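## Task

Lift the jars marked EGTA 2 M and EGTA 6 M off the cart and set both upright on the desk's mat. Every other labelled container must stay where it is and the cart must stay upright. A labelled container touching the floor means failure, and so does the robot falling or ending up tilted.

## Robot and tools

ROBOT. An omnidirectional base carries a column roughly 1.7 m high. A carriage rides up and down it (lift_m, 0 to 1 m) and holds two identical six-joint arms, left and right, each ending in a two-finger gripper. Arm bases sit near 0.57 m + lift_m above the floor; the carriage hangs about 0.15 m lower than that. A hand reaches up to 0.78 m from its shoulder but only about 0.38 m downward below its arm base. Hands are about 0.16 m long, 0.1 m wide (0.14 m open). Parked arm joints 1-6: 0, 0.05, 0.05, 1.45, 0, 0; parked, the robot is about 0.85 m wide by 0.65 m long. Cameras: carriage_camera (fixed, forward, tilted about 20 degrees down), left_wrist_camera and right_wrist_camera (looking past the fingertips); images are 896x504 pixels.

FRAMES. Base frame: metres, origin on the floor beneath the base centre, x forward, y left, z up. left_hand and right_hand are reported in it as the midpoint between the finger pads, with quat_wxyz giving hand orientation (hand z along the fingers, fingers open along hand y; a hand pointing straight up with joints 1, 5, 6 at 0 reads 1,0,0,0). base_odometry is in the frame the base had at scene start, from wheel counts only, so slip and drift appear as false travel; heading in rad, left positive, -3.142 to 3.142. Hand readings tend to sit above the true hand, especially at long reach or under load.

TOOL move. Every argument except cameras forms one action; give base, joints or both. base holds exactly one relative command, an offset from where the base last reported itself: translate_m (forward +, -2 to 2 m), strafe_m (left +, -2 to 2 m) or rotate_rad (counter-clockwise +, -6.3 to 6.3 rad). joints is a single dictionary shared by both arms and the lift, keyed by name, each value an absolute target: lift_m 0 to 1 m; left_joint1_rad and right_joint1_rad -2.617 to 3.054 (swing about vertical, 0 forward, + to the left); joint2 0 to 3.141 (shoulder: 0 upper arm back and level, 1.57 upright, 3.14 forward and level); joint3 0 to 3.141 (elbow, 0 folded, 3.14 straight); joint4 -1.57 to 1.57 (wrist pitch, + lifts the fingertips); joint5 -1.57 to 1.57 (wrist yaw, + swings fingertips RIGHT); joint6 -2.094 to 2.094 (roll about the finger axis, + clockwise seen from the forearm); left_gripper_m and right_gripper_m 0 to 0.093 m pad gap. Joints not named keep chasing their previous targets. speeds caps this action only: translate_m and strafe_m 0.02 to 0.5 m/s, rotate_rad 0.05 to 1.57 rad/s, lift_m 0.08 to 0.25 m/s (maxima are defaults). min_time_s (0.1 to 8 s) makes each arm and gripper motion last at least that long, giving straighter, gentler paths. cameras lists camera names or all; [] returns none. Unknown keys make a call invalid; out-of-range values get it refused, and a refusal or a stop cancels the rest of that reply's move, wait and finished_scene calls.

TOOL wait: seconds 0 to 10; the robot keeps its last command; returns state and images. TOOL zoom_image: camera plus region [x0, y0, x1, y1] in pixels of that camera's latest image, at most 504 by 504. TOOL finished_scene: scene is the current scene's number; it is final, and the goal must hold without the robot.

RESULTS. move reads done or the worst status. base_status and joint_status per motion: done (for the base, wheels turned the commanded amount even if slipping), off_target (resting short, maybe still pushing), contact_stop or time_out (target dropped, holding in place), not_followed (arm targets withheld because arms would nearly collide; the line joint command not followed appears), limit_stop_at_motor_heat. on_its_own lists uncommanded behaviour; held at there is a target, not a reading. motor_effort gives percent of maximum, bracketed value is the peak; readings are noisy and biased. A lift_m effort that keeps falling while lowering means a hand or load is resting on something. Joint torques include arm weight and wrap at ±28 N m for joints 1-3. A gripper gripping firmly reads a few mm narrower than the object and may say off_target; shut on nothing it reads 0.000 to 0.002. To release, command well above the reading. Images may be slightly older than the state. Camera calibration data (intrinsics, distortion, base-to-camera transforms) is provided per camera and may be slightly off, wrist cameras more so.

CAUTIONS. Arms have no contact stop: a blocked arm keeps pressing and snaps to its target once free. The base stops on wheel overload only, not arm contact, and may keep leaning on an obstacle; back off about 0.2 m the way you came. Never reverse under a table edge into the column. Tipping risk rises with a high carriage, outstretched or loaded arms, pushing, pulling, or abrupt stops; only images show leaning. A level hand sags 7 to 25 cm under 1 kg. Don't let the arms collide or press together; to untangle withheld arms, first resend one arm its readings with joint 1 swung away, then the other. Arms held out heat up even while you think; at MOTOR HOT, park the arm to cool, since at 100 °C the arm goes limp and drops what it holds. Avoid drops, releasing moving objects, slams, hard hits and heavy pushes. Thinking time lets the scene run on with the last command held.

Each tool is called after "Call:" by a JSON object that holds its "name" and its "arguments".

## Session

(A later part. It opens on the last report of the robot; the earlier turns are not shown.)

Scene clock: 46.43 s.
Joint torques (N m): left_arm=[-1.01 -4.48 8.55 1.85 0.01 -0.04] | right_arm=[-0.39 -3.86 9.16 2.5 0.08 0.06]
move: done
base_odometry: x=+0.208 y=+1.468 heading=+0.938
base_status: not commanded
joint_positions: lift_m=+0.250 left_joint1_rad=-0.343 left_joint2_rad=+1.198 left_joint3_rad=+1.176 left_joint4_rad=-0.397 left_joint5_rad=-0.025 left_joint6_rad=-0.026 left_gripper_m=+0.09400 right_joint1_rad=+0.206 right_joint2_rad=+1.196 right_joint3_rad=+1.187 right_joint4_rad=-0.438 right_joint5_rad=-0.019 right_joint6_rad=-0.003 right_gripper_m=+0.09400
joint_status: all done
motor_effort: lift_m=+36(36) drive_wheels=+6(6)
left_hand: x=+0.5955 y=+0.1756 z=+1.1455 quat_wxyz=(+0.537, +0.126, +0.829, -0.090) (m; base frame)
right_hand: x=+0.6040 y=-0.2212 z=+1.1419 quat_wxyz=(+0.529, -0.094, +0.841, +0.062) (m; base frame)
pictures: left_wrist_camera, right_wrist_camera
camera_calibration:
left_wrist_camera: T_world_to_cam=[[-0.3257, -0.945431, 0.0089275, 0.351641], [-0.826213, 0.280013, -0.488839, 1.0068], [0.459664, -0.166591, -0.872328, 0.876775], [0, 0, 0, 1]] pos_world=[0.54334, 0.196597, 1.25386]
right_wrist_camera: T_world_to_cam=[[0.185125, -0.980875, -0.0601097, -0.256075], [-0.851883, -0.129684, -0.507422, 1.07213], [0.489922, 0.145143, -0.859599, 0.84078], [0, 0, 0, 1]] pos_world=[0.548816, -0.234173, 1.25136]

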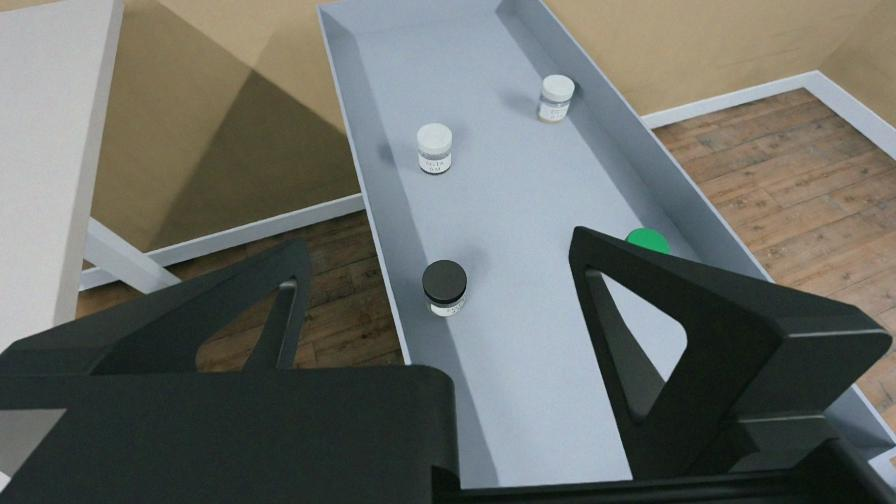

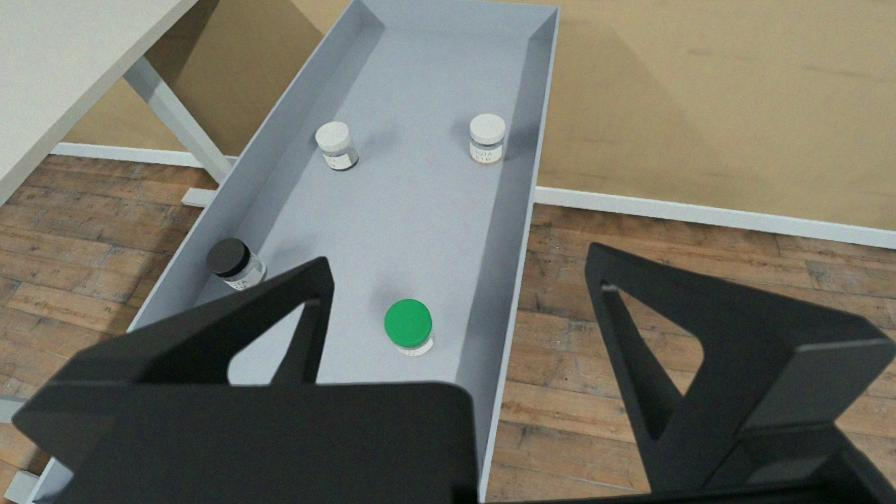

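Call:
{"name": "move", "arguments": {"joints": {"lift_m": 0.2, "left_joint2_rad": 0.4, "left_joint3_rad": 0.45, "left_joint4_rad": -0.05, "right_joint2_rad": 0.4, "right_joint3_rad": 0.45, "right_joint4_rad": -0.05, "right_joint1_rad": 0.35, "left_joint1_rad": -0.2}, "min_time_s": 2, "cameras": ["left_wrist_camera","right_wrist_camera"]}}

Scene clock: 50.23 s.
Joint torques (N m): left_arm=[0.16 0.59 5.44 2.07 0.01 -0.04] | right_arm=[0.88 0.16 7.24 2.84 0.09 0.06]
move: done
base_odometry: x=+0.208 y=+1.468 heading=+0.938
base_status: not commanded
joint_positions: lift_m=+0.200 left_joint1_rad=-0.207 left_joint2_rad=+0.406 left_joint3_rad=+0.463 left_joint4_rad=-0.072 left_joint5_rad=-0.025 left_joint6_rad=-0.026 left_gripper_m=+0.09400 right_joint1_rad=+0.344 right_joint2_rad=+0.406 right_joint3_rad=+0.457 right_joint4_rad=-0.066 right_joint5_rad=-0.019 right_joint6_rad=-0.003 right_gripper_m=+0.09400
joint_status: all done
motor_effort: lift_m=+35(36) drive_wheels=-1(6)
left_hand: x=+0.4822 y=+0.2542 z=+1.0693 quat_wxyz=(+0.698, +0.056, +0.710, -0.073) (m; base frame)
right_hand: x=+0.4707 y=-0.2120 z=+1.0679 quat_wxyz=(+0.691, -0.130, +0.700, +0.126) (m; base frame)
pictures: left_wrist_camera, right_wrist_camera
camera_calibration:
left_wrist_camera: T_world_to_cam=[[-0.19867, -0.979983, 0.0127881, 0.333142], [-0.600417, 0.111388, -0.791892, 1.1119], [0.774616, -0.165003, -0.610528, 0.443286], [0, 0, 0, 1]] pos_world=[0.390412, 0.275766, 1.14688]
right_wrist_camera: T_world_to_cam=[[0.343467, -0.937066, -0.0627612, -0.289192], [-0.550827, -0.14687, -0.821595, 1.11242], [0.760671, 0.316761, -0.566606, 0.437204], [0, 0, 0, 1]] pos_world=[0.379508, -0.246101, 1.14353]

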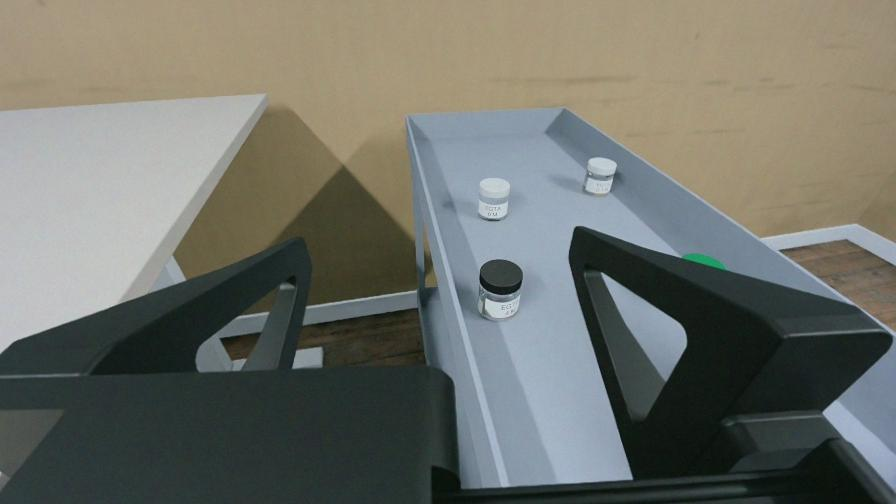

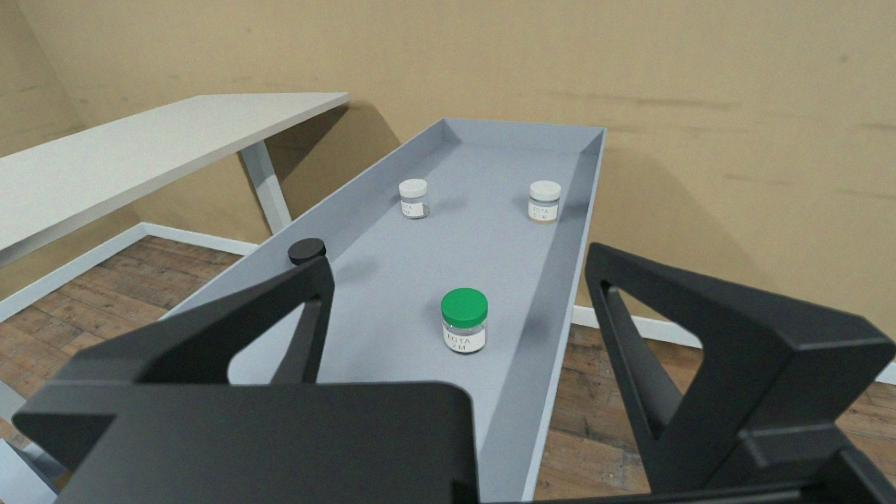

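Call:
{"name": "zoom_image", "arguments": {"camera": "right_wrist_camera", "region": [438, 284, 492, 358]}}

Call:
{"name": "zoom_image", "arguments": {"camera": "left_wrist_camera", "region": [470, 255, 530, 325]}}

Call:
{"name": "zoom_image", "arguments": {"camera": "left_wrist_camera", "region": [472, 174, 516, 224]}}

Scaled by 6.811.

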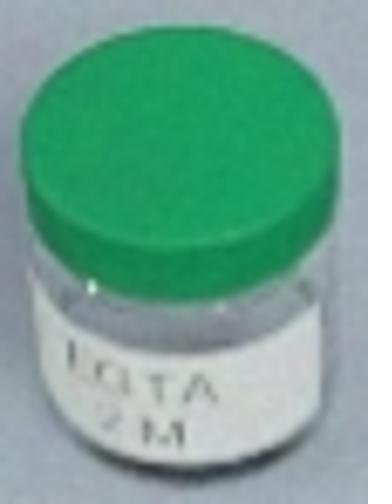

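Scaled by 7.200.

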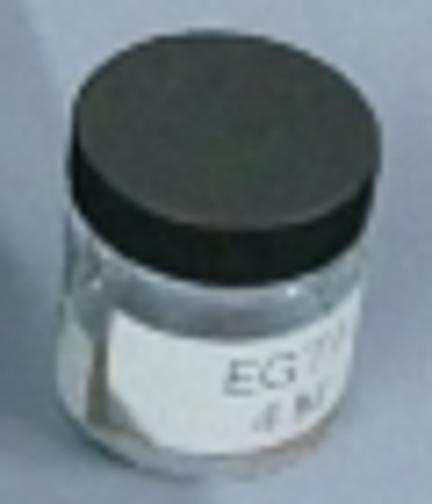

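Scaled by 10.080.

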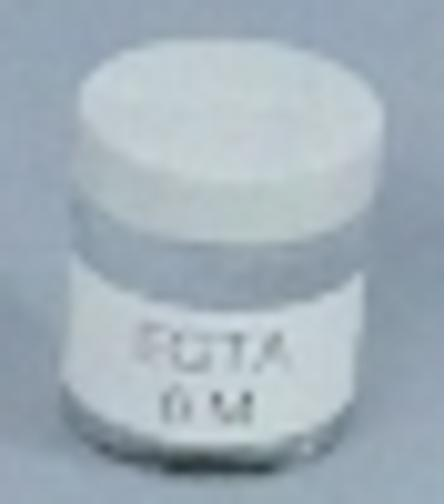

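Call:
{"name": "move", "arguments": {"joints": {"left_joint1_rad": 0, "left_joint2_rad": 0.05, "left_joint3_rad": 0.05, "left_joint4_rad": 1.4, "right_joint1_rad": 0, "right_joint2_rad": 0.05, "right_joint3_rad": 0.05, "right_joint4_rad": 1.4}, "base": {"strafe_m": -0.85}, "cameras": []}}

Call:
{"name": "move", "arguments": {"base": {"translate_m": 0.9}, "joints": {"lift_m": 0.4}, "cameras": []}}

Call:
{"name": "move", "arguments": {"base": {"rotate_rad": 1.575}, "cameras": ["carriage_camera"]}}

Scene clock: 57.20 s.
Joint torques (N m): left_arm=[-0.1 3.33 3.9 -0.1 0.03 -0.04] | right_arm=[-0.23 2.45 5.39 0.11 0.09 0.07]
move: done
base_odometry: x=+0.894 y=+0.965 heading=+0.938
base_status: done
joint_positions: lift_m=+0.200 left_joint1_rad=-0.005 left_joint2_rad=+0.056 left_joint3_rad=+0.062 left_joint4_rad=+1.390 left_joint5_rad=-0.025 left_joint6_rad=-0.026 left_gripper_m=+0.09400 right_joint1_rad=+0.005 right_joint2_rad=+0.057 right_joint3_rad=+0.057 right_joint4_rad=+1.388 right_joint5_rad=-0.019 right_joint6_rad=-0.003 right_gripper_m=+0.09400
joint_status: all done
motor_effort: lift_m=+37(37) drive_wheels=+1(17)
left_hand: x=+0.2664 y=+0.3085 z=+1.2132 quat_wxyz=(+0.996, -0.013, +0.087, -0.015) (m; base frame)
right_hand: x=+0.2686 y=-0.3008 z=+1.2117 quat_wxyz=(+0.996, -0.010, +0.091, +0.002) (m; base frame)
pictures: none
No camera images: "cameras" was empty.

Scene clock: 61.27 s.
Joint torques (N m): left_arm=[0.08 3.85 4.31 -0.18 0.02 -0.04] | right_arm=[-0.34 2.81 5.87 0.06 0.09 0.07]
move: done
base_odometry: x=+1.427 y=+1.691 heading=+0.938
base_status: done
joint_positions: lift_m=+0.400 left_joint1_rad=-0.005 left_joint2_rad=+0.052 left_joint3_rad=+0.056 left_joint4_rad=+1.396 left_joint5_rad=-0.025 left_joint6_rad=-0.026 left_gripper_m=+0.09400 right_joint1_rad=+0.005 right_joint2_rad=+0.054 right_joint3_rad=+0.050 right_joint4_rad=+1.394 right_joint5_rad=-0.019 right_joint6_rad=-0.003 right_gripper_m=+0.09400
joint_status: all done
motor_effort: lift_m=+43(51) drive_wheels=-2(20)
left_hand: x=+0.2651 y=+0.3085 z=+1.4114 quat_wxyz=(+0.996, -0.013, +0.085, -0.015) (m; base frame)
right_hand: x=+0.2681 y=-0.3008 z=+1.4095 quat_wxyz=(+0.996, -0.010, +0.090, +0.002) (m; base frame)
pictures: none
No camera images: "cameras" was empty.

Scene clock: 64.37 s.
Joint torques (N m): left_arm=[0.03 3.81 4.33 -0.18 0.02 -0.04] | right_arm=[-0.29 2.77 6.01 0.01 0.1 0.07]
move: done
base_odometry: x=+1.427 y=+1.691 heading=+2.512
base_status: done
joint_positions: lift_m=+0.400 left_joint1_rad=-0.005 left_joint2_rad=+0.052 left_joint3_rad=+0.056 left_joint4_rad=+1.397 left_joint5_rad=-0.025 left_joint6_rad=-0.026 left_gripper_m=+0.09400 right_joint1_rad=+0.005 right_joint2_rad=+0.054 right_joint3_rad=+0.050 right_joint4_rad=+1.396 right_joint5_rad=-0.019 right_joint6_rad=-0.003 right_gripper_m=+0.09400
joint_status: not commanded
motor_effort: lift_m=+42(43) drive_wheels=+8(20)
left_hand: x=+0.2650 y=+0.3085 z=+1.4114 quat_wxyz=(+0.996, -0.013, +0.085, -0.015) (m; base frame)
right_hand: x=+0.2677 y=-0.3008 z=+1.4096 quat_wxyz=(+0.996, -0.010, +0.089, +0.002) (m; base frame)
pictures: carriage_camera
camera_calibration:
carriage_camera: T_world_to_cam=[[-0.0301167, -0.999264, -0.0237735, 0.0369729], [-0.352417, 0.0328724, -0.935266, 1.35273], [0.935359, -0.0197889, -0.353147, 0.368576], [0, 0, 0, 1]] pos_world=[0.133088, -0.000228057, 1.3962]

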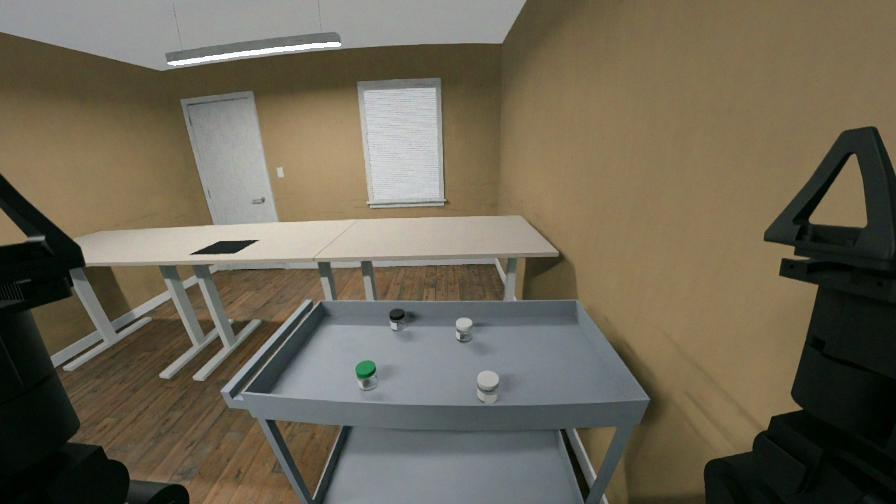

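Call:
{"name": "move", "arguments": {"base": {"strafe_m": 0.23}, "cameras": []}}

Call:
{"name": "move", "arguments": {"base": {"translate_m": 0.22}, "speeds": {"translate_m": 0.2}, "cameras": ["carriage_camera"]}}

Scene clock: 68.47 s.
Joint torques (N m): left_arm=[0.01 3.82 4.38 -0.18 0.02 -0.04] | right_arm=[-0.21 2.77 6.04 0.01 0.09 0.06]
move: done
base_odometry: x=+1.292 y=+1.505 heading=+2.513
base_status: done
joint_positions: lift_m=+0.400 left_joint1_rad=-0.004 left_joint2_rad=+0.052 left_joint3_rad=+0.056 left_joint4_rad=+1.397 left_joint5_rad=-0.025 left_joint6_rad=-0.026 left_gripper_m=+0.09400 right_joint1_rad=+0.004 right_joint2_rad=+0.054 right_joint3_rad=+0.050 right_joint4_rad=+1.396 right_joint5_rad=-0.020 right_joint6_rad=-0.003 right_gripper_m=+0.09400
joint_status: not commanded
motor_effort: lift_m=+43(43) drive_wheels=-5(22)
left_hand: x=+0.2650 y=+0.3085 z=+1.4114 quat_wxyz=(+0.996, -0.013, +0.084, -0.014) (m; base frame)
right_hand: x=+0.2677 y=-0.3008 z=+1.4096 quat_wxyz=(+0.996, -0.010, +0.089, +0.001) (m; base frame)
pictures: none
No camera images: "cameras" was empty.

Scene clock: 70.77 s.
Joint torques (N m): left_arm=[-0.02 3.89 4.38 -0.19 0.02 -0.04] | right_arm=[-0.18 2.78 6.02 -0.05 0.1 0.06]
move: done
base_odometry: x=+1.114 y=+1.634 heading=+2.514
base_status: done
joint_positions: lift_m=+0.400 left_joint1_rad=-0.004 left_joint2_rad=+0.052 left_joint3_rad=+0.056 left_joint4_rad=+1.399 left_joint5_rad=-0.025 left_joint6_rad=-0.026 left_gripper_m=+0.09400 right_joint1_rad=+0.004 right_joint2_rad=+0.054 right_joint3_rad=+0.050 right_joint4_rad=+1.398 right_joint5_rad=-0.020 right_joint6_rad=-0.003 right_gripper_m=+0.09400
joint_status: not commanded
motor_effort: lift_m=+43(43) drive_wheels=+6(16)
left_hand: x=+0.2645 y=+0.3085 z=+1.4115 quat_wxyz=(+0.996, -0.013, +0.083, -0.014) (m; base frame)
right_hand: x=+0.2673 y=-0.3008 z=+1.4097 quat_wxyz=(+0.996, -0.010, +0.088, +0.001) (m; base frame)
pictures: carriage_camera
camera_calibration:
carriage_camera: T_world_to_cam=[[-0.0301167, -0.999264, -0.0237735, 0.0369729], [-0.352417, 0.0328724, -0.935266, 1.35273], [0.935359, -0.0197889, -0.353147, 0.368576], [0, 0, 0, 1]] pos_world=[0.133088, -0.000228057, 1.3962]

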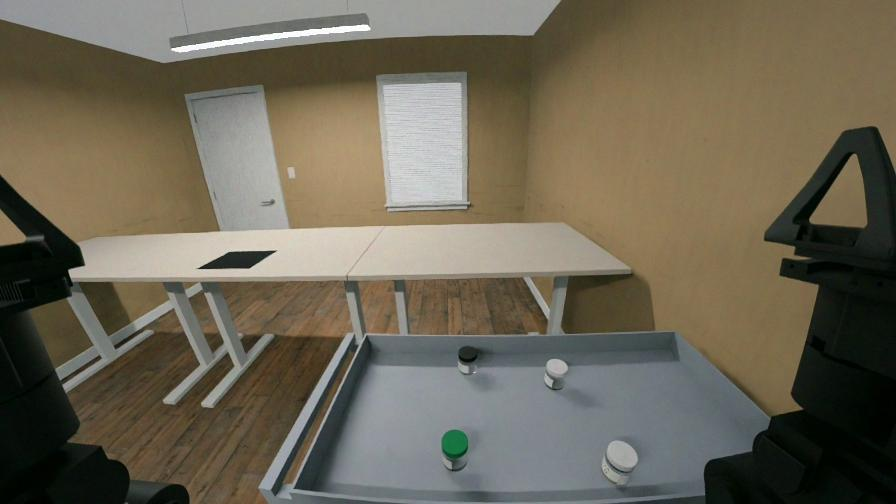

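Call:
{"name": "move", "arguments": {"joints": {"lift_m": 0.6, "right_joint1_rad": -0.035, "right_joint2_rad": 3.0, "right_joint3_rad": 2.3, "right_joint4_rad": -0.704, "left_joint1_rad": -0.809, "left_joint2_rad": 2.794, "left_joint3_rad": 1.8, "left_joint4_rad": -0.405}, "min_time_s": 4}}

Scene clock: 77.43 s.
Joint torques (N m): left_arm=[-1.01 -14.54 6.68 0.51 0.01 -0.04] | right_arm=[-0.42 -12.89 8.16 0.74 0.08 0.06]
move: done
base_odometry: x=+1.114 y=+1.634 heading=+2.514
base_status: not commanded
joint_positions: lift_m=+0.600 left_joint1_rad=-0.803 left_joint2_rad=+2.785 left_joint3_rad=+1.773 left_joint4_rad=-0.396 left_joint5_rad=-0.025 left_joint6_rad=-0.026 left_gripper_m=+0.09400 right_joint1_rad=-0.029 right_joint2_rad=+2.985 right_joint3_rad=+2.278 right_joint4_rad=-0.691 right_joint5_rad=-0.020 right_joint6_rad=-0.003 right_gripper_m=+0.09400
joint_status: all done
motor_effort: lift_m=+42(51) drive_wheels=+7(7)
left_hand: x=+0.5644 y=-0.0440 z=+0.9681 quat_wxyz=(+0.080, +0.377, +0.923, -0.021) (m; base frame)
right_hand: x=+0.7708 y=-0.3168 z=+0.9797 quat_wxyz=(+0.087, +0.012, +0.996, +0.008) (m; base frame)
pictures: carriage_camera, left_wrist_camera, right_wrist_camera
camera_calibration:
carriage_camera: T_world_to_cam=[[-0.0301167, -0.999264, -0.0237735, 0.0417279], [-0.352417, 0.0328724, -0.935266, 1.5398], [0.935359, -0.0197889, -0.353147, 0.43921], [0, 0, 0, 1]] pos_world=[0.133088, -0.000228057, 1.59622]
left_wrist_camera: T_world_to_cam=[[-0.710078, -0.704106, -0.00484101, 0.376446], [-0.62668, 0.628831, 0.460265, -0.0602803], [-0.321031, 0.329858, -0.887769, 1.17722], [0, 0, 0, 1]] pos_world=[0.607455, -0.0853518, 1.07467]
right_wrist_camera: T_world_to_cam=[[-0.0889774, -0.995844, -0.0194535, -0.223781], [-0.911532, 0.0735405, 0.404601, 0.336336], [-0.401488, 0.0537328, -0.914287, 1.3453], [0, 0, 0, 1]] pos_world=[0.826792, -0.319872, 1.08955]

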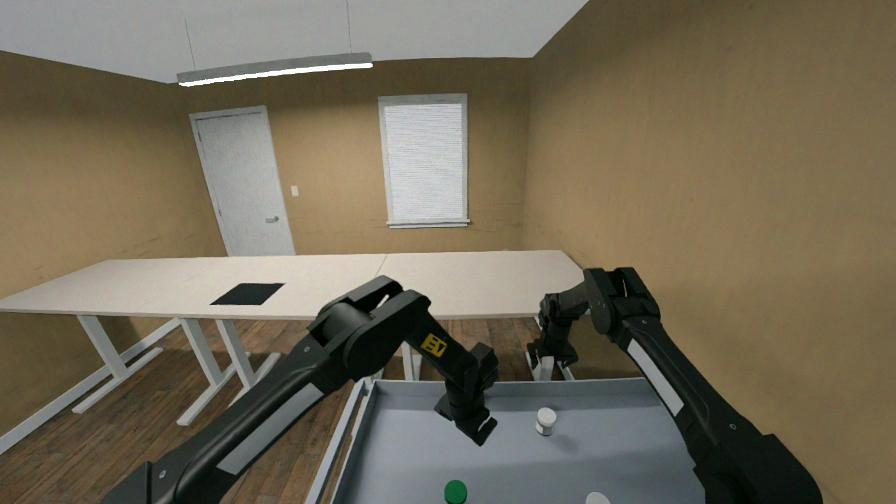

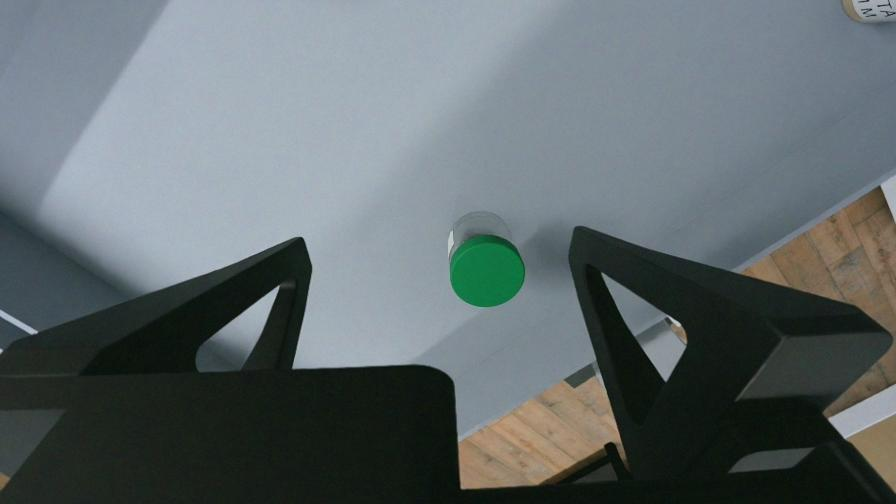

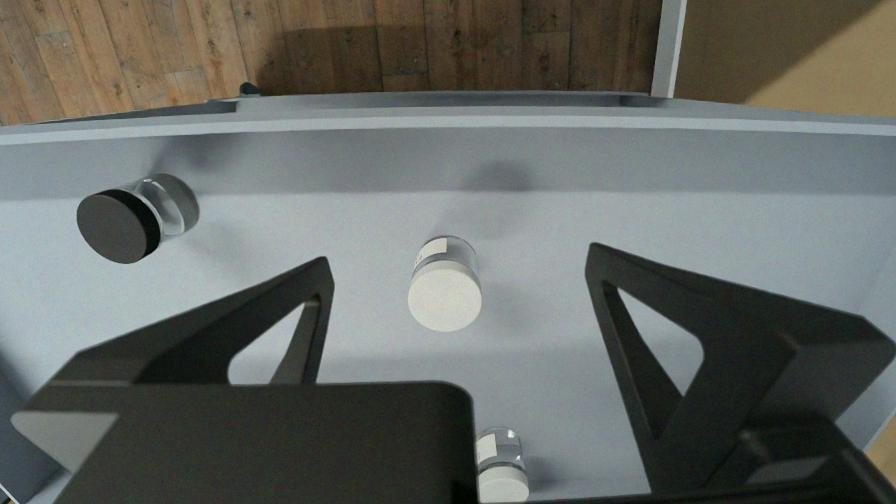

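Call:
{"name": "move", "arguments": {"joints": {"right_joint1_rad": 0.0, "right_joint2_rad": 2.765, "right_joint3_rad": 1.775, "right_joint4_rad": -0.51, "left_joint1_rad": -0.872, "left_joint2_rad": 2.646, "left_joint3_rad": 1.49, "left_joint4_rad": -0.336}, "min_time_s": 1.5, "cameras": ["left_wrist_camera","right_wrist_camera"]}}

Scene clock: 82.23 s.
Joint torques (N m): left_arm=[-0.96 -18.97 2.8 0.41 0.01 -0.04] | right_arm=[0.76 -16.44 4.4 0.68 0.07 0.06]
move: done
base_odometry: x=+1.114 y=+1.634 heading=+2.514
base_status: not commanded
joint_positions: lift_m=+0.600 left_joint1_rad=-0.866 left_joint2_rad=+2.697 left_joint3_rad=+1.500 left_joint4_rad=-0.350 left_joint5_rad=-0.025 left_joint6_rad=-0.026 left_gripper_m=+0.09400 right_joint1_rad=-0.006 right_joint2_rad=+2.807 right_joint3_rad=+1.781 right_joint4_rad=-0.524 right_joint5_rad=-0.020 right_joint6_rad=-0.003 right_gripper_m=+0.09400
joint_status: all done
motor_effort: lift_m=+43(43) drive_wheels=+6(7)
left_hand: x=+0.4910 y=-0.0045 z=+0.9558 quat_wxyz=(+0.016, +0.407, +0.913, +0.006) (m; base frame)
right_hand: x=+0.6752 y=-0.3035 z=+0.9567 quat_wxyz=(+0.010, +0.001, +1.000, +0.010) (m; base frame)
pictures: left_wrist_camera, right_wrist_camera
camera_calibration:
left_wrist_camera: T_world_to_cam=[[-0.752985, -0.658003, -0.00672876, 0.375128], [-0.539136, 0.611033, 0.57963, -0.282562], [-0.377287, 0.44008, -0.814852, 1.08812], [0, 0, 0, 1]] pos_world=[0.540658, -0.0593677, 1.05296]
right_wrist_camera: T_world_to_cam=[[-0.0680396, -0.997632, -0.0100784, -0.243141], [-0.840887, 0.0519071, 0.538716, 0.0749767], [-0.536917, 0.0451288, -0.842427, 1.30523], [0, 0, 0, 1]] pos_world=[0.747303, -0.305361, 1.05672]

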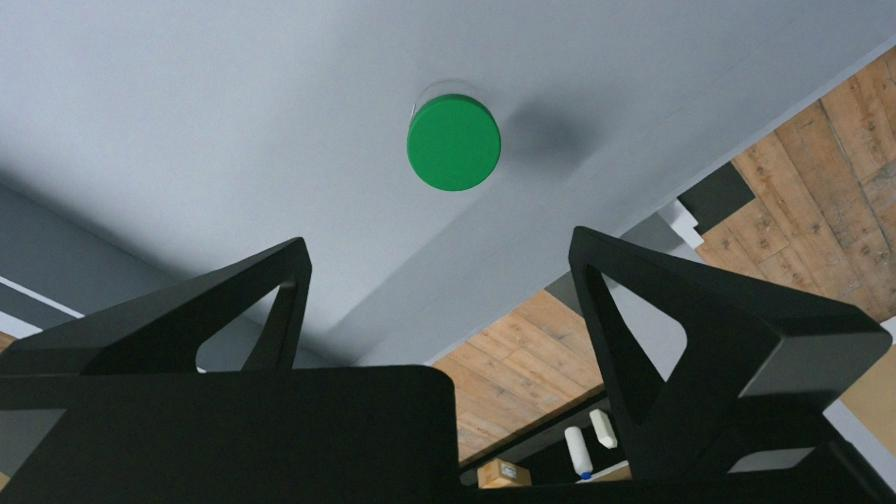

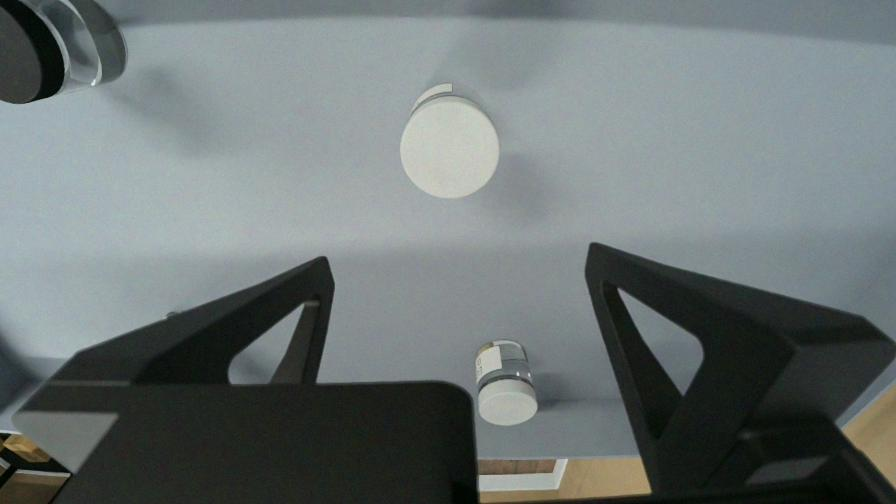

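Call:
{"name": "move", "arguments": {"joints": {"right_joint1_rad": 0.006, "right_joint2_rad": 2.785, "right_joint3_rad": 1.835, "right_joint4_rad": -0.55, "left_joint1_rad": -0.884, "lift_m": 0.52}, "min_time_s": 1, "cameras": ["left_wrist_camera","right_wrist_camera"]}}

Scene clock: 85.47 s.
Joint torques (N m): left_arm=[-0.85 -16.62 3.21 0.42 0.01 -0.04] | right_arm=[0.95 -13.07 6.83 0.44 0.07 0.06]
move: done
base_odometry: x=+1.114 y=+1.634 heading=+2.514
base_status: not commanded
joint_positions: lift_m=+0.520 left_joint1_rad=-0.877 left_joint2_rad=+2.673 left_joint3_rad=+1.496 left_joint4_rad=-0.340 left_joint5_rad=-0.025 left_joint6_rad=-0.026 left_gripper_m=+0.09400 right_joint1_rad=-0.002 right_joint2_rad=+2.787 right_joint3_rad=+1.816 right_joint4_rad=-0.537 right_joint5_rad=-0.020 right_joint6_rad=-0.003 right_gripper_m=+0.09400
joint_status: all done
motor_effort: lift_m=+35(37) drive_wheels=-2(7)
left_hand: x=+0.4931 y=-0.0144 z=+0.8853 quat_wxyz=(+0.030, +0.412, +0.911, +0.000) (m; base frame)
right_hand: x=+0.6935 y=-0.3020 z=+0.8930 quat_wxyz=(+0.032, -0.001, +0.999, +0.010) (m; base frame)
pictures: left_wrist_camera, right_wrist_camera
camera_calibration:
left_wrist_camera: T_world_to_cam=[[-0.760339, -0.649496, -0.00632724, 0.373146], [-0.543174, 0.63047, 0.554499, -0.210038], [-0.356156, 0.425044, -0.83216, 1.0405], [0, 0, 0, 1]] pos_world=[0.540209, -0.0674769, 0.984686]
right_wrist_camera: T_world_to_cam=[[-0.0641266, -0.99786, -0.0127366, -0.241435], [-0.863302, 0.0490681, 0.502297, 0.171815], [-0.500597, 0.0432061, -0.864602, 1.25537], [0, 0, 0, 1]] pos_world=[0.761281, -0.303589, 0.99602]

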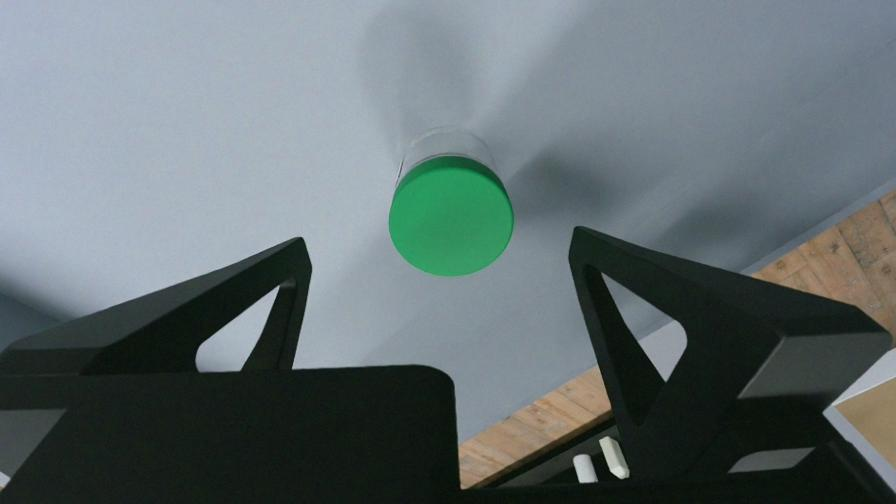

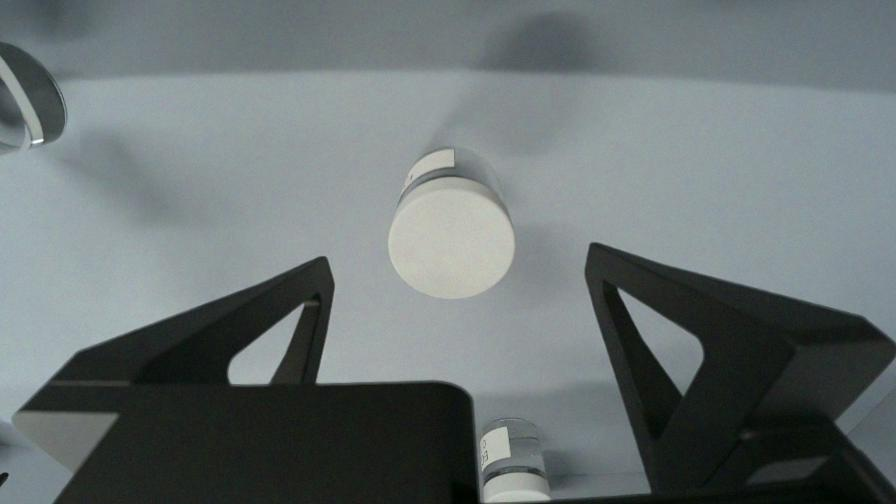

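Call:
{"name": "move", "arguments": {"joints": {"right_joint3_rad": 1.808}, "min_time_s": 0.7, "cameras": []}}

Call:
{"name": "move", "arguments": {"joints": {"lift_m": 0.478}, "speeds": {"lift_m": 0.08}, "cameras": ["left_wrist_camera","right_wrist_camera"]}}

Scene clock: 88.57 s.
Joint torques (N m): left_arm=[-1.02 -16.65 3.23 0.42 0 -0.04] | right_arm=[0.81 -12.97 4.46 0.46 0.08 0.06]
move: done
base_odometry: x=+1.114 y=+1.634 heading=+2.514
base_status: not commanded
joint_positions: lift_m=+0.520 left_joint1_rad=-0.877 left_joint2_rad=+2.673 left_joint3_rad=+1.496 left_joint4_rad=-0.340 left_joint5_rad=-0.025 left_joint6_rad=-0.026 left_gripper_m=+0.09400 right_joint1_rad=+0.000 right_joint2_rad=+2.787 right_joint3_rad=+1.816 right_joint4_rad=-0.538 right_joint5_rad=-0.020 right_joint6_rad=-0.003 right_gripper_m=+0.09400
joint_status: all done
motor_effort: lift_m=+36(36) drive_wheels=+6(7)
left_hand: x=+0.4931 y=-0.0144 z=+0.8853 quat_wxyz=(+0.030, +0.412, +0.911, +0.000) (m; base frame)
right_hand: x=+0.6934 y=-0.3009 z=+0.8931 quat_wxyz=(+0.031, -0.002, +0.999, +0.010) (m; base frame)
pictures: none
No camera images: "cameras" was empty.

Scene clock: 89.53 s.
Joint torques (N m): left_arm=[-0.88 -16.65 3.22 0.4 0 -0.04] | right_arm=[1.01 -13 5 0.5 0.08 0.06]
move: done
base_odometry: x=+1.114 y=+1.634 heading=+2.514
base_status: not commanded
joint_positions: lift_m=+0.478 left_joint1_rad=-0.878 left_joint2_rad=+2.673 left_joint3_rad=+1.496 left_joint4_rad=-0.338 left_joint5_rad=-0.025 left_joint6_rad=-0.026 left_gripper_m=+0.09400 right_joint1_rad=+0.000 right_joint2_rad=+2.787 right_joint3_rad=+1.810 right_joint4_rad=-0.543 right_joint5_rad=-0.020 right_joint6_rad=-0.003 right_gripper_m=+0.09400
joint_status: all done
motor_effort: lift_m=+36(36) drive_wheels=-2(7)
left_hand: x=+0.4932 y=-0.0152 z=+0.8436 quat_wxyz=(+0.031, +0.413, +0.910, -0.001) (m; base frame)
right_hand: x=+0.6892 y=-0.3009 z=+0.8496 quat_wxyz=(+0.025, -0.002, +1.000, +0.010) (m; base frame)
pictures: left_wrist_camera, right_wrist_camera
camera_calibration:
left_wrist_camera: T_world_to_cam=[[-0.761071, -0.648638, -0.00629182, 0.372738], [-0.543396, 0.632229, 0.552275, -0.184318], [-0.354249, 0.42374, -0.833638, 1.0065], [0, 0, 0, 1]] pos_world=[0.540073, -0.0681896, 0.943194]
right_wrist_camera: T_world_to_cam=[[-0.0620025, -0.998005, -0.0119318, -0.243379], [-0.856825, 0.0470928, 0.513452, 0.175329], [-0.511866, 0.0420588, -0.858035, 1.21749], [0, 0, 0, 1]] pos_world=[0.758329, -0.302356, 0.951725]

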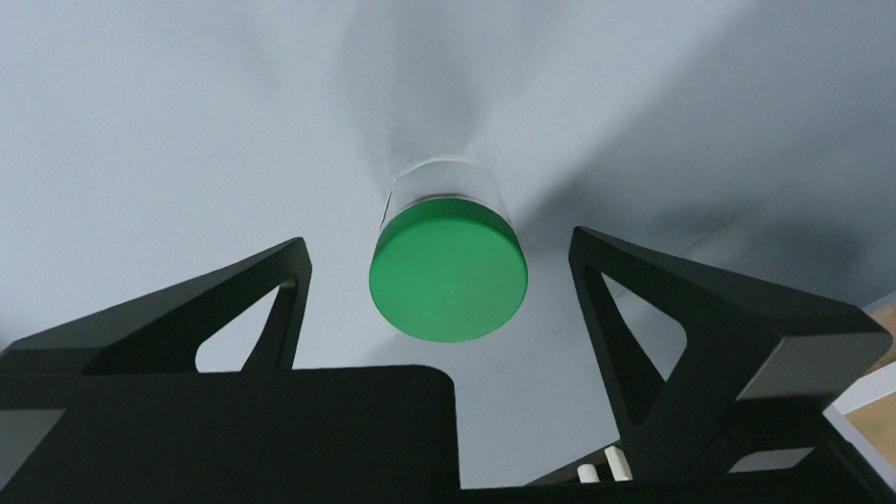

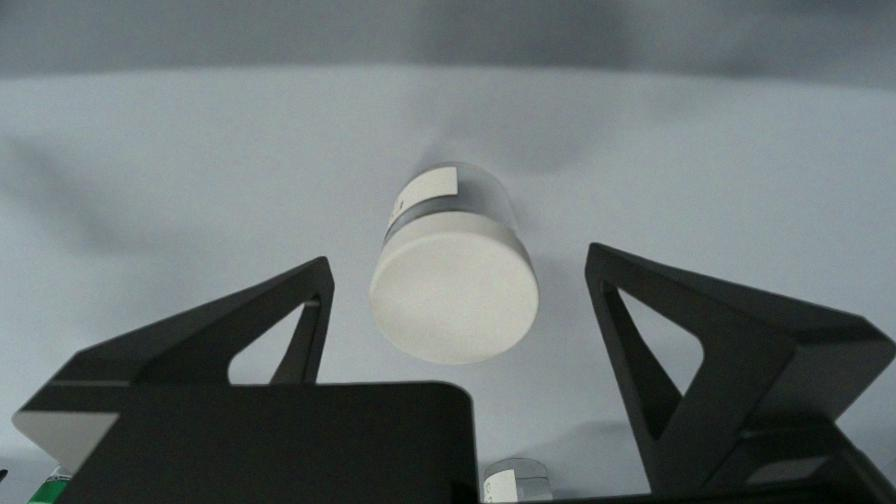

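Call:
{"name": "move", "arguments": {"joints": {"right_joint3_rad": 1.76, "right_joint4_rad": -0.51}, "min_time_s": 0.7, "cameras": ["right_wrist_camera"]}}

Scene clock: 91.27 s.
Joint torques (N m): left_arm=[-0.95 -16.62 3.22 0.41 0 -0.04] | right_arm=[0.77 -12.74 4.4 0.66 0.08 0.06]
move: done
base_odometry: x=+1.114 y=+1.634 heading=+2.514
base_status: not commanded
joint_positions: lift_m=+0.478 left_joint1_rad=-0.878 left_joint2_rad=+2.673 left_joint3_rad=+1.496 left_joint4_rad=-0.338 left_joint5_rad=-0.025 left_joint6_rad=-0.026 left_gripper_m=+0.09400 right_joint1_rad=+0.000 right_joint2_rad=+2.787 right_joint3_rad=+1.766 right_joint4_rad=-0.524 right_joint5_rad=-0.020 right_joint6_rad=-0.003 right_gripper_m=+0.09400
joint_status: all done
motor_effort: lift_m=+35(36) drive_wheels=+6(7)
left_hand: x=+0.4932 y=-0.0152 z=+0.8436 quat_wxyz=(+0.031, +0.413, +0.910, -0.001) (m; base frame)
right_hand: x=+0.6756 y=-0.3009 z=+0.8414 quat_wxyz=(+0.013, -0.002, +1.000, +0.010) (m; base frame)
pictures: right_wrist_camera
camera_calibration:
right_wrist_camera: T_world_to_cam=[[-0.0622752, -0.998005, -0.0104118, -0.245418], [-0.844035, 0.0470943, 0.534216, 0.141797], [-0.53266, 0.0420563, -0.845284, 1.20676], [0, 0, 0, 1]] pos_world=[0.74719, -0.302358, 0.941748]

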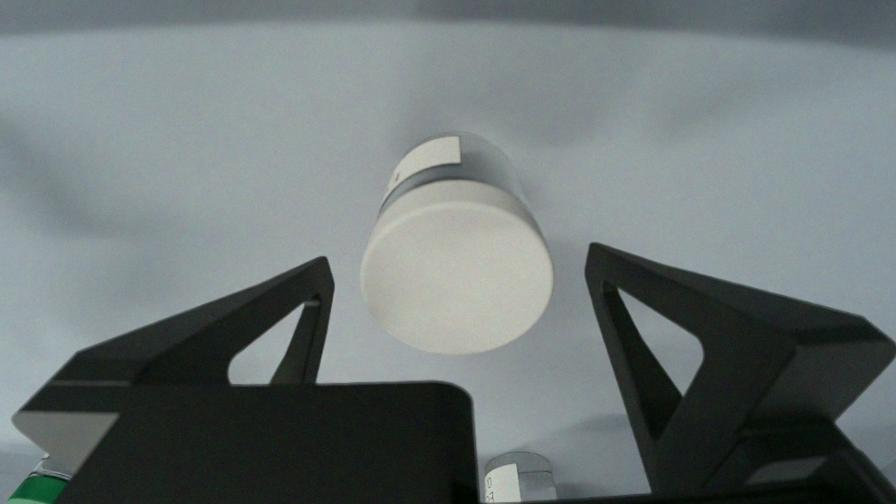

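Call:
{"name": "move", "arguments": {"joints": {"lift_m": 0.455}, "speeds": {"lift_m": 0.08}, "cameras": []}}

Call:
{"name": "move", "arguments": {"joints": {"left_gripper_m": 0.056, "right_gripper_m": 0.056}, "min_time_s": 2, "cameras": ["left_wrist_camera","right_wrist_camera"]}}

Scene clock: 92.67 s.
Joint torques (N m): left_arm=[-1.01 -16.59 3.06 0.39 0.01 -0.04] | right_arm=[0.84 -12.6 4.89 0.59 0.07 0.07]
move: done
base_odometry: x=+1.114 y=+1.634 heading=+2.514
base_status: not commanded
joint_positions: lift_m=+0.455 left_joint1_rad=-0.878 left_joint2_rad=+2.672 left_joint3_rad=+1.496 left_joint4_rad=-0.337 left_joint5_rad=-0.025 left_joint6_rad=-0.026 left_gripper_m=+0.09400 right_joint1_rad=+0.000 right_joint2_rad=+2.787 right_joint3_rad=+1.761 right_joint4_rad=-0.516 right_joint5_rad=-0.020 right_joint6_rad=-0.003 right_gripper_m=+0.09400
joint_status: all done
motor_effort: lift_m=+36(37) drive_wheels=-2(8)
left_hand: x=+0.4935 y=-0.0156 z=+0.8210 quat_wxyz=(+0.032, +0.413, +0.910, -0.001) (m; base frame)
right_hand: x=+0.6757 y=-0.3009 z=+0.8176 quat_wxyz=(+0.015, -0.002, +1.000, +0.010) (m; base frame)
pictures: none
No camera images: "cameras" was empty.

Scene clock: 94.97 s.
Joint torques (N m): left_arm=[-0.9 -16.53 3.22 0.41 0.01 -0.04] | right_arm=[0.79 -12.74 4.78 0.59 0.08 0.06]
move: done
base_odometry: x=+1.114 y=+1.634 heading=+2.514
base_status: not commanded
joint_positions: lift_m=+0.455 left_joint1_rad=-0.879 left_joint2_rad=+2.672 left_joint3_rad=+1.496 left_joint4_rad=-0.337 left_joint5_rad=-0.025 left_joint6_rad=-0.026 left_gripper_m=+0.05610 right_joint1_rad=+0.000 right_joint2_rad=+2.787 right_joint3_rad=+1.761 right_joint4_rad=-0.516 right_joint5_rad=-0.020 right_joint6_rad=-0.003 right_gripper_m=+0.05613
joint_status: all done
motor_effort: lift_m=+35(36) drive_wheels=+6(7)
left_hand: x=+0.4934 y=-0.0157 z=+0.8210 quat_wxyz=(+0.032, +0.413, +0.910, -0.001) (m; base frame)
right_hand: x=+0.6757 y=-0.3009 z=+0.8176 quat_wxyz=(+0.015, -0.002, +1.000, +0.010) (m; base frame)
pictures: left_wrist_camera, right_wrist_camera
camera_calibration:
left_wrist_camera: T_world_to_cam=[[-0.761312, -0.648355, -0.00627156, 0.372536], [-0.543692, 0.633084, 0.551003, -0.170226], [-0.353275, 0.422895, -0.83448, 0.988034], [0, 0, 0, 1]] pos_world=[0.540114, -0.0685312, 0.920626]
right_wrist_camera: T_world_to_cam=[[-0.0622391, -0.998005, -0.0106259, -0.245508], [-0.845864, 0.0470941, 0.531315, 0.158157], [-0.529755, 0.0420567, -0.847108, 1.18629], [0, 0, 0, 1]] pos_world=[0.746943, -0.302358, 0.918276]

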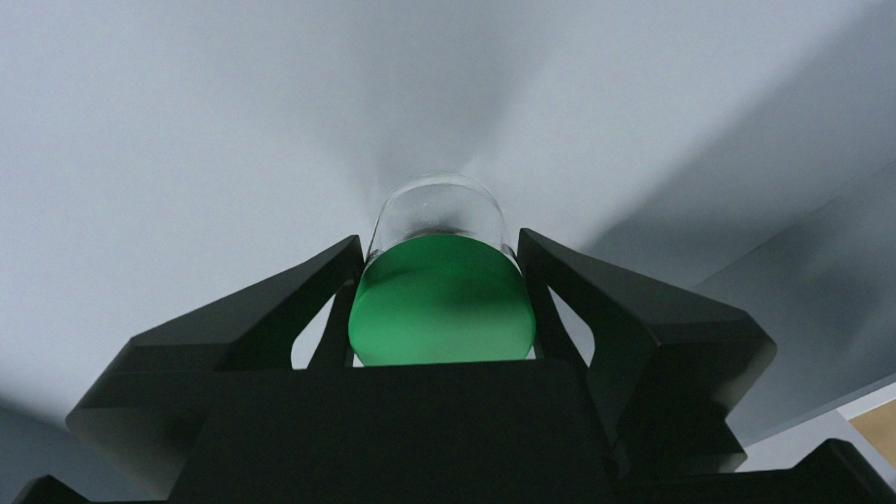

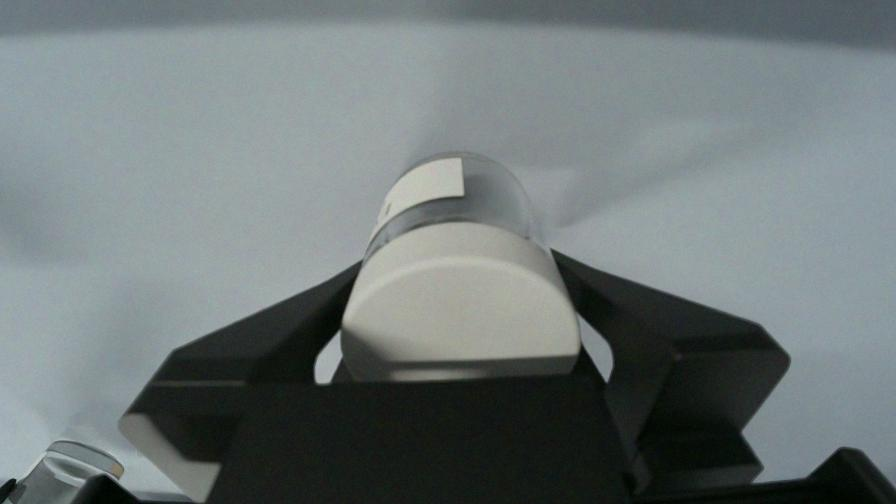

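Call:
{"name": "move", "arguments": {"joints": {"left_gripper_m": 0.047, "right_gripper_m": 0.047}, "min_time_s": 2, "cameras": ["left_wrist_camera","right_wrist_camera"]}}

Scene clock: 97.60 s.
Joint torques (N m): left_arm=[-0.91 -16.53 3.22 0.41 0 -0.04] | right_arm=[0.8 -12.72 4.77 0.59 0.08 0.06]
move: off_target
base_odometry: x=+1.114 y=+1.634 heading=+2.514
base_status: not commanded
joint_positions: lift_m=+0.455 left_joint1_rad=-0.879 left_joint2_rad=+2.672 left_joint3_rad=+1.496 left_joint4_rad=-0.337 left_joint5_rad=-0.025 left_joint6_rad=-0.026 left_gripper_m=+0.05371 right_joint1_rad=+0.000 right_joint2_rad=+2.787 right_joint3_rad=+1.761 right_joint4_rad=-0.516 right_joint5_rad=-0.020 right_joint6_rad=-0.003 right_gripper_m=+0.05406
joint_status: left_gripper_m off_target (ended at +0.05374, target +0.04700); right_gripper_m off_target (ended at +0.05409, target +0.04700)
motor_effort: lift_m=+36(36) drive_wheels=+6(7)
left_hand: x=+0.4934 y=-0.0157 z=+0.8210 quat_wxyz=(+0.032, +0.413, +0.910, -0.001) (m; base frame)
right_hand: x=+0.6757 y=-0.3009 z=+0.8176 quat_wxyz=(+0.015, -0.002, +1.000, +0.010) (m; base frame)
pictures: left_wrist_camera, right_wrist_camera
camera_calibration:
left_wrist_camera: T_world_to_cam=[[-0.761312, -0.648355, -0.00627156, 0.372536], [-0.543692, 0.633084, 0.551003, -0.170226], [-0.353275, 0.422895, -0.83448, 0.988034], [0, 0, 0, 1]] pos_world=[0.540114, -0.0685312, 0.920626]
right_wrist_camera: T_world_to_cam=[[-0.0622391, -0.998005, -0.0106259, -0.245508], [-0.845864, 0.0470941, 0.531315, 0.158157], [-0.529755, 0.0420567, -0.847108, 1.18629], [0, 0, 0, 1]] pos_world=[0.746943, -0.302358, 0.918276]

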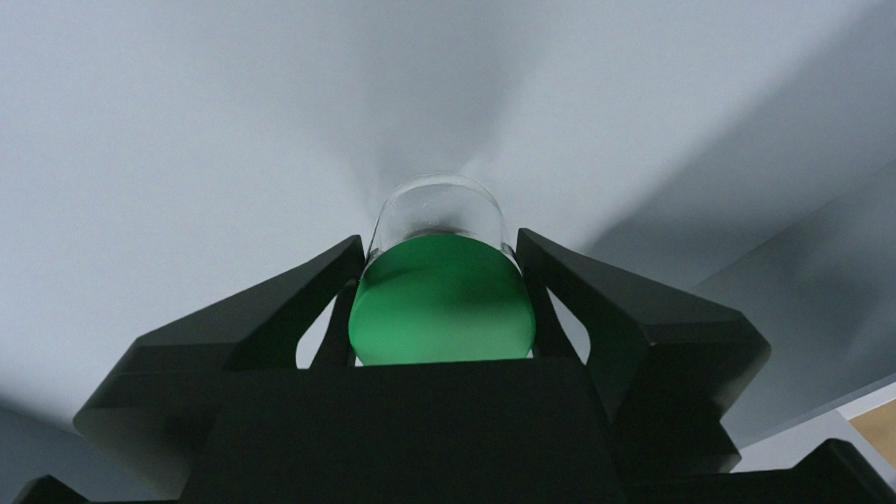

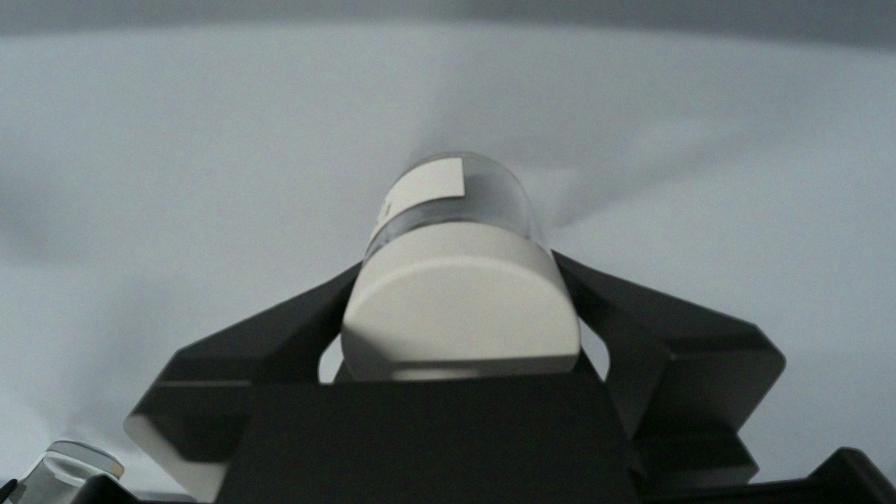

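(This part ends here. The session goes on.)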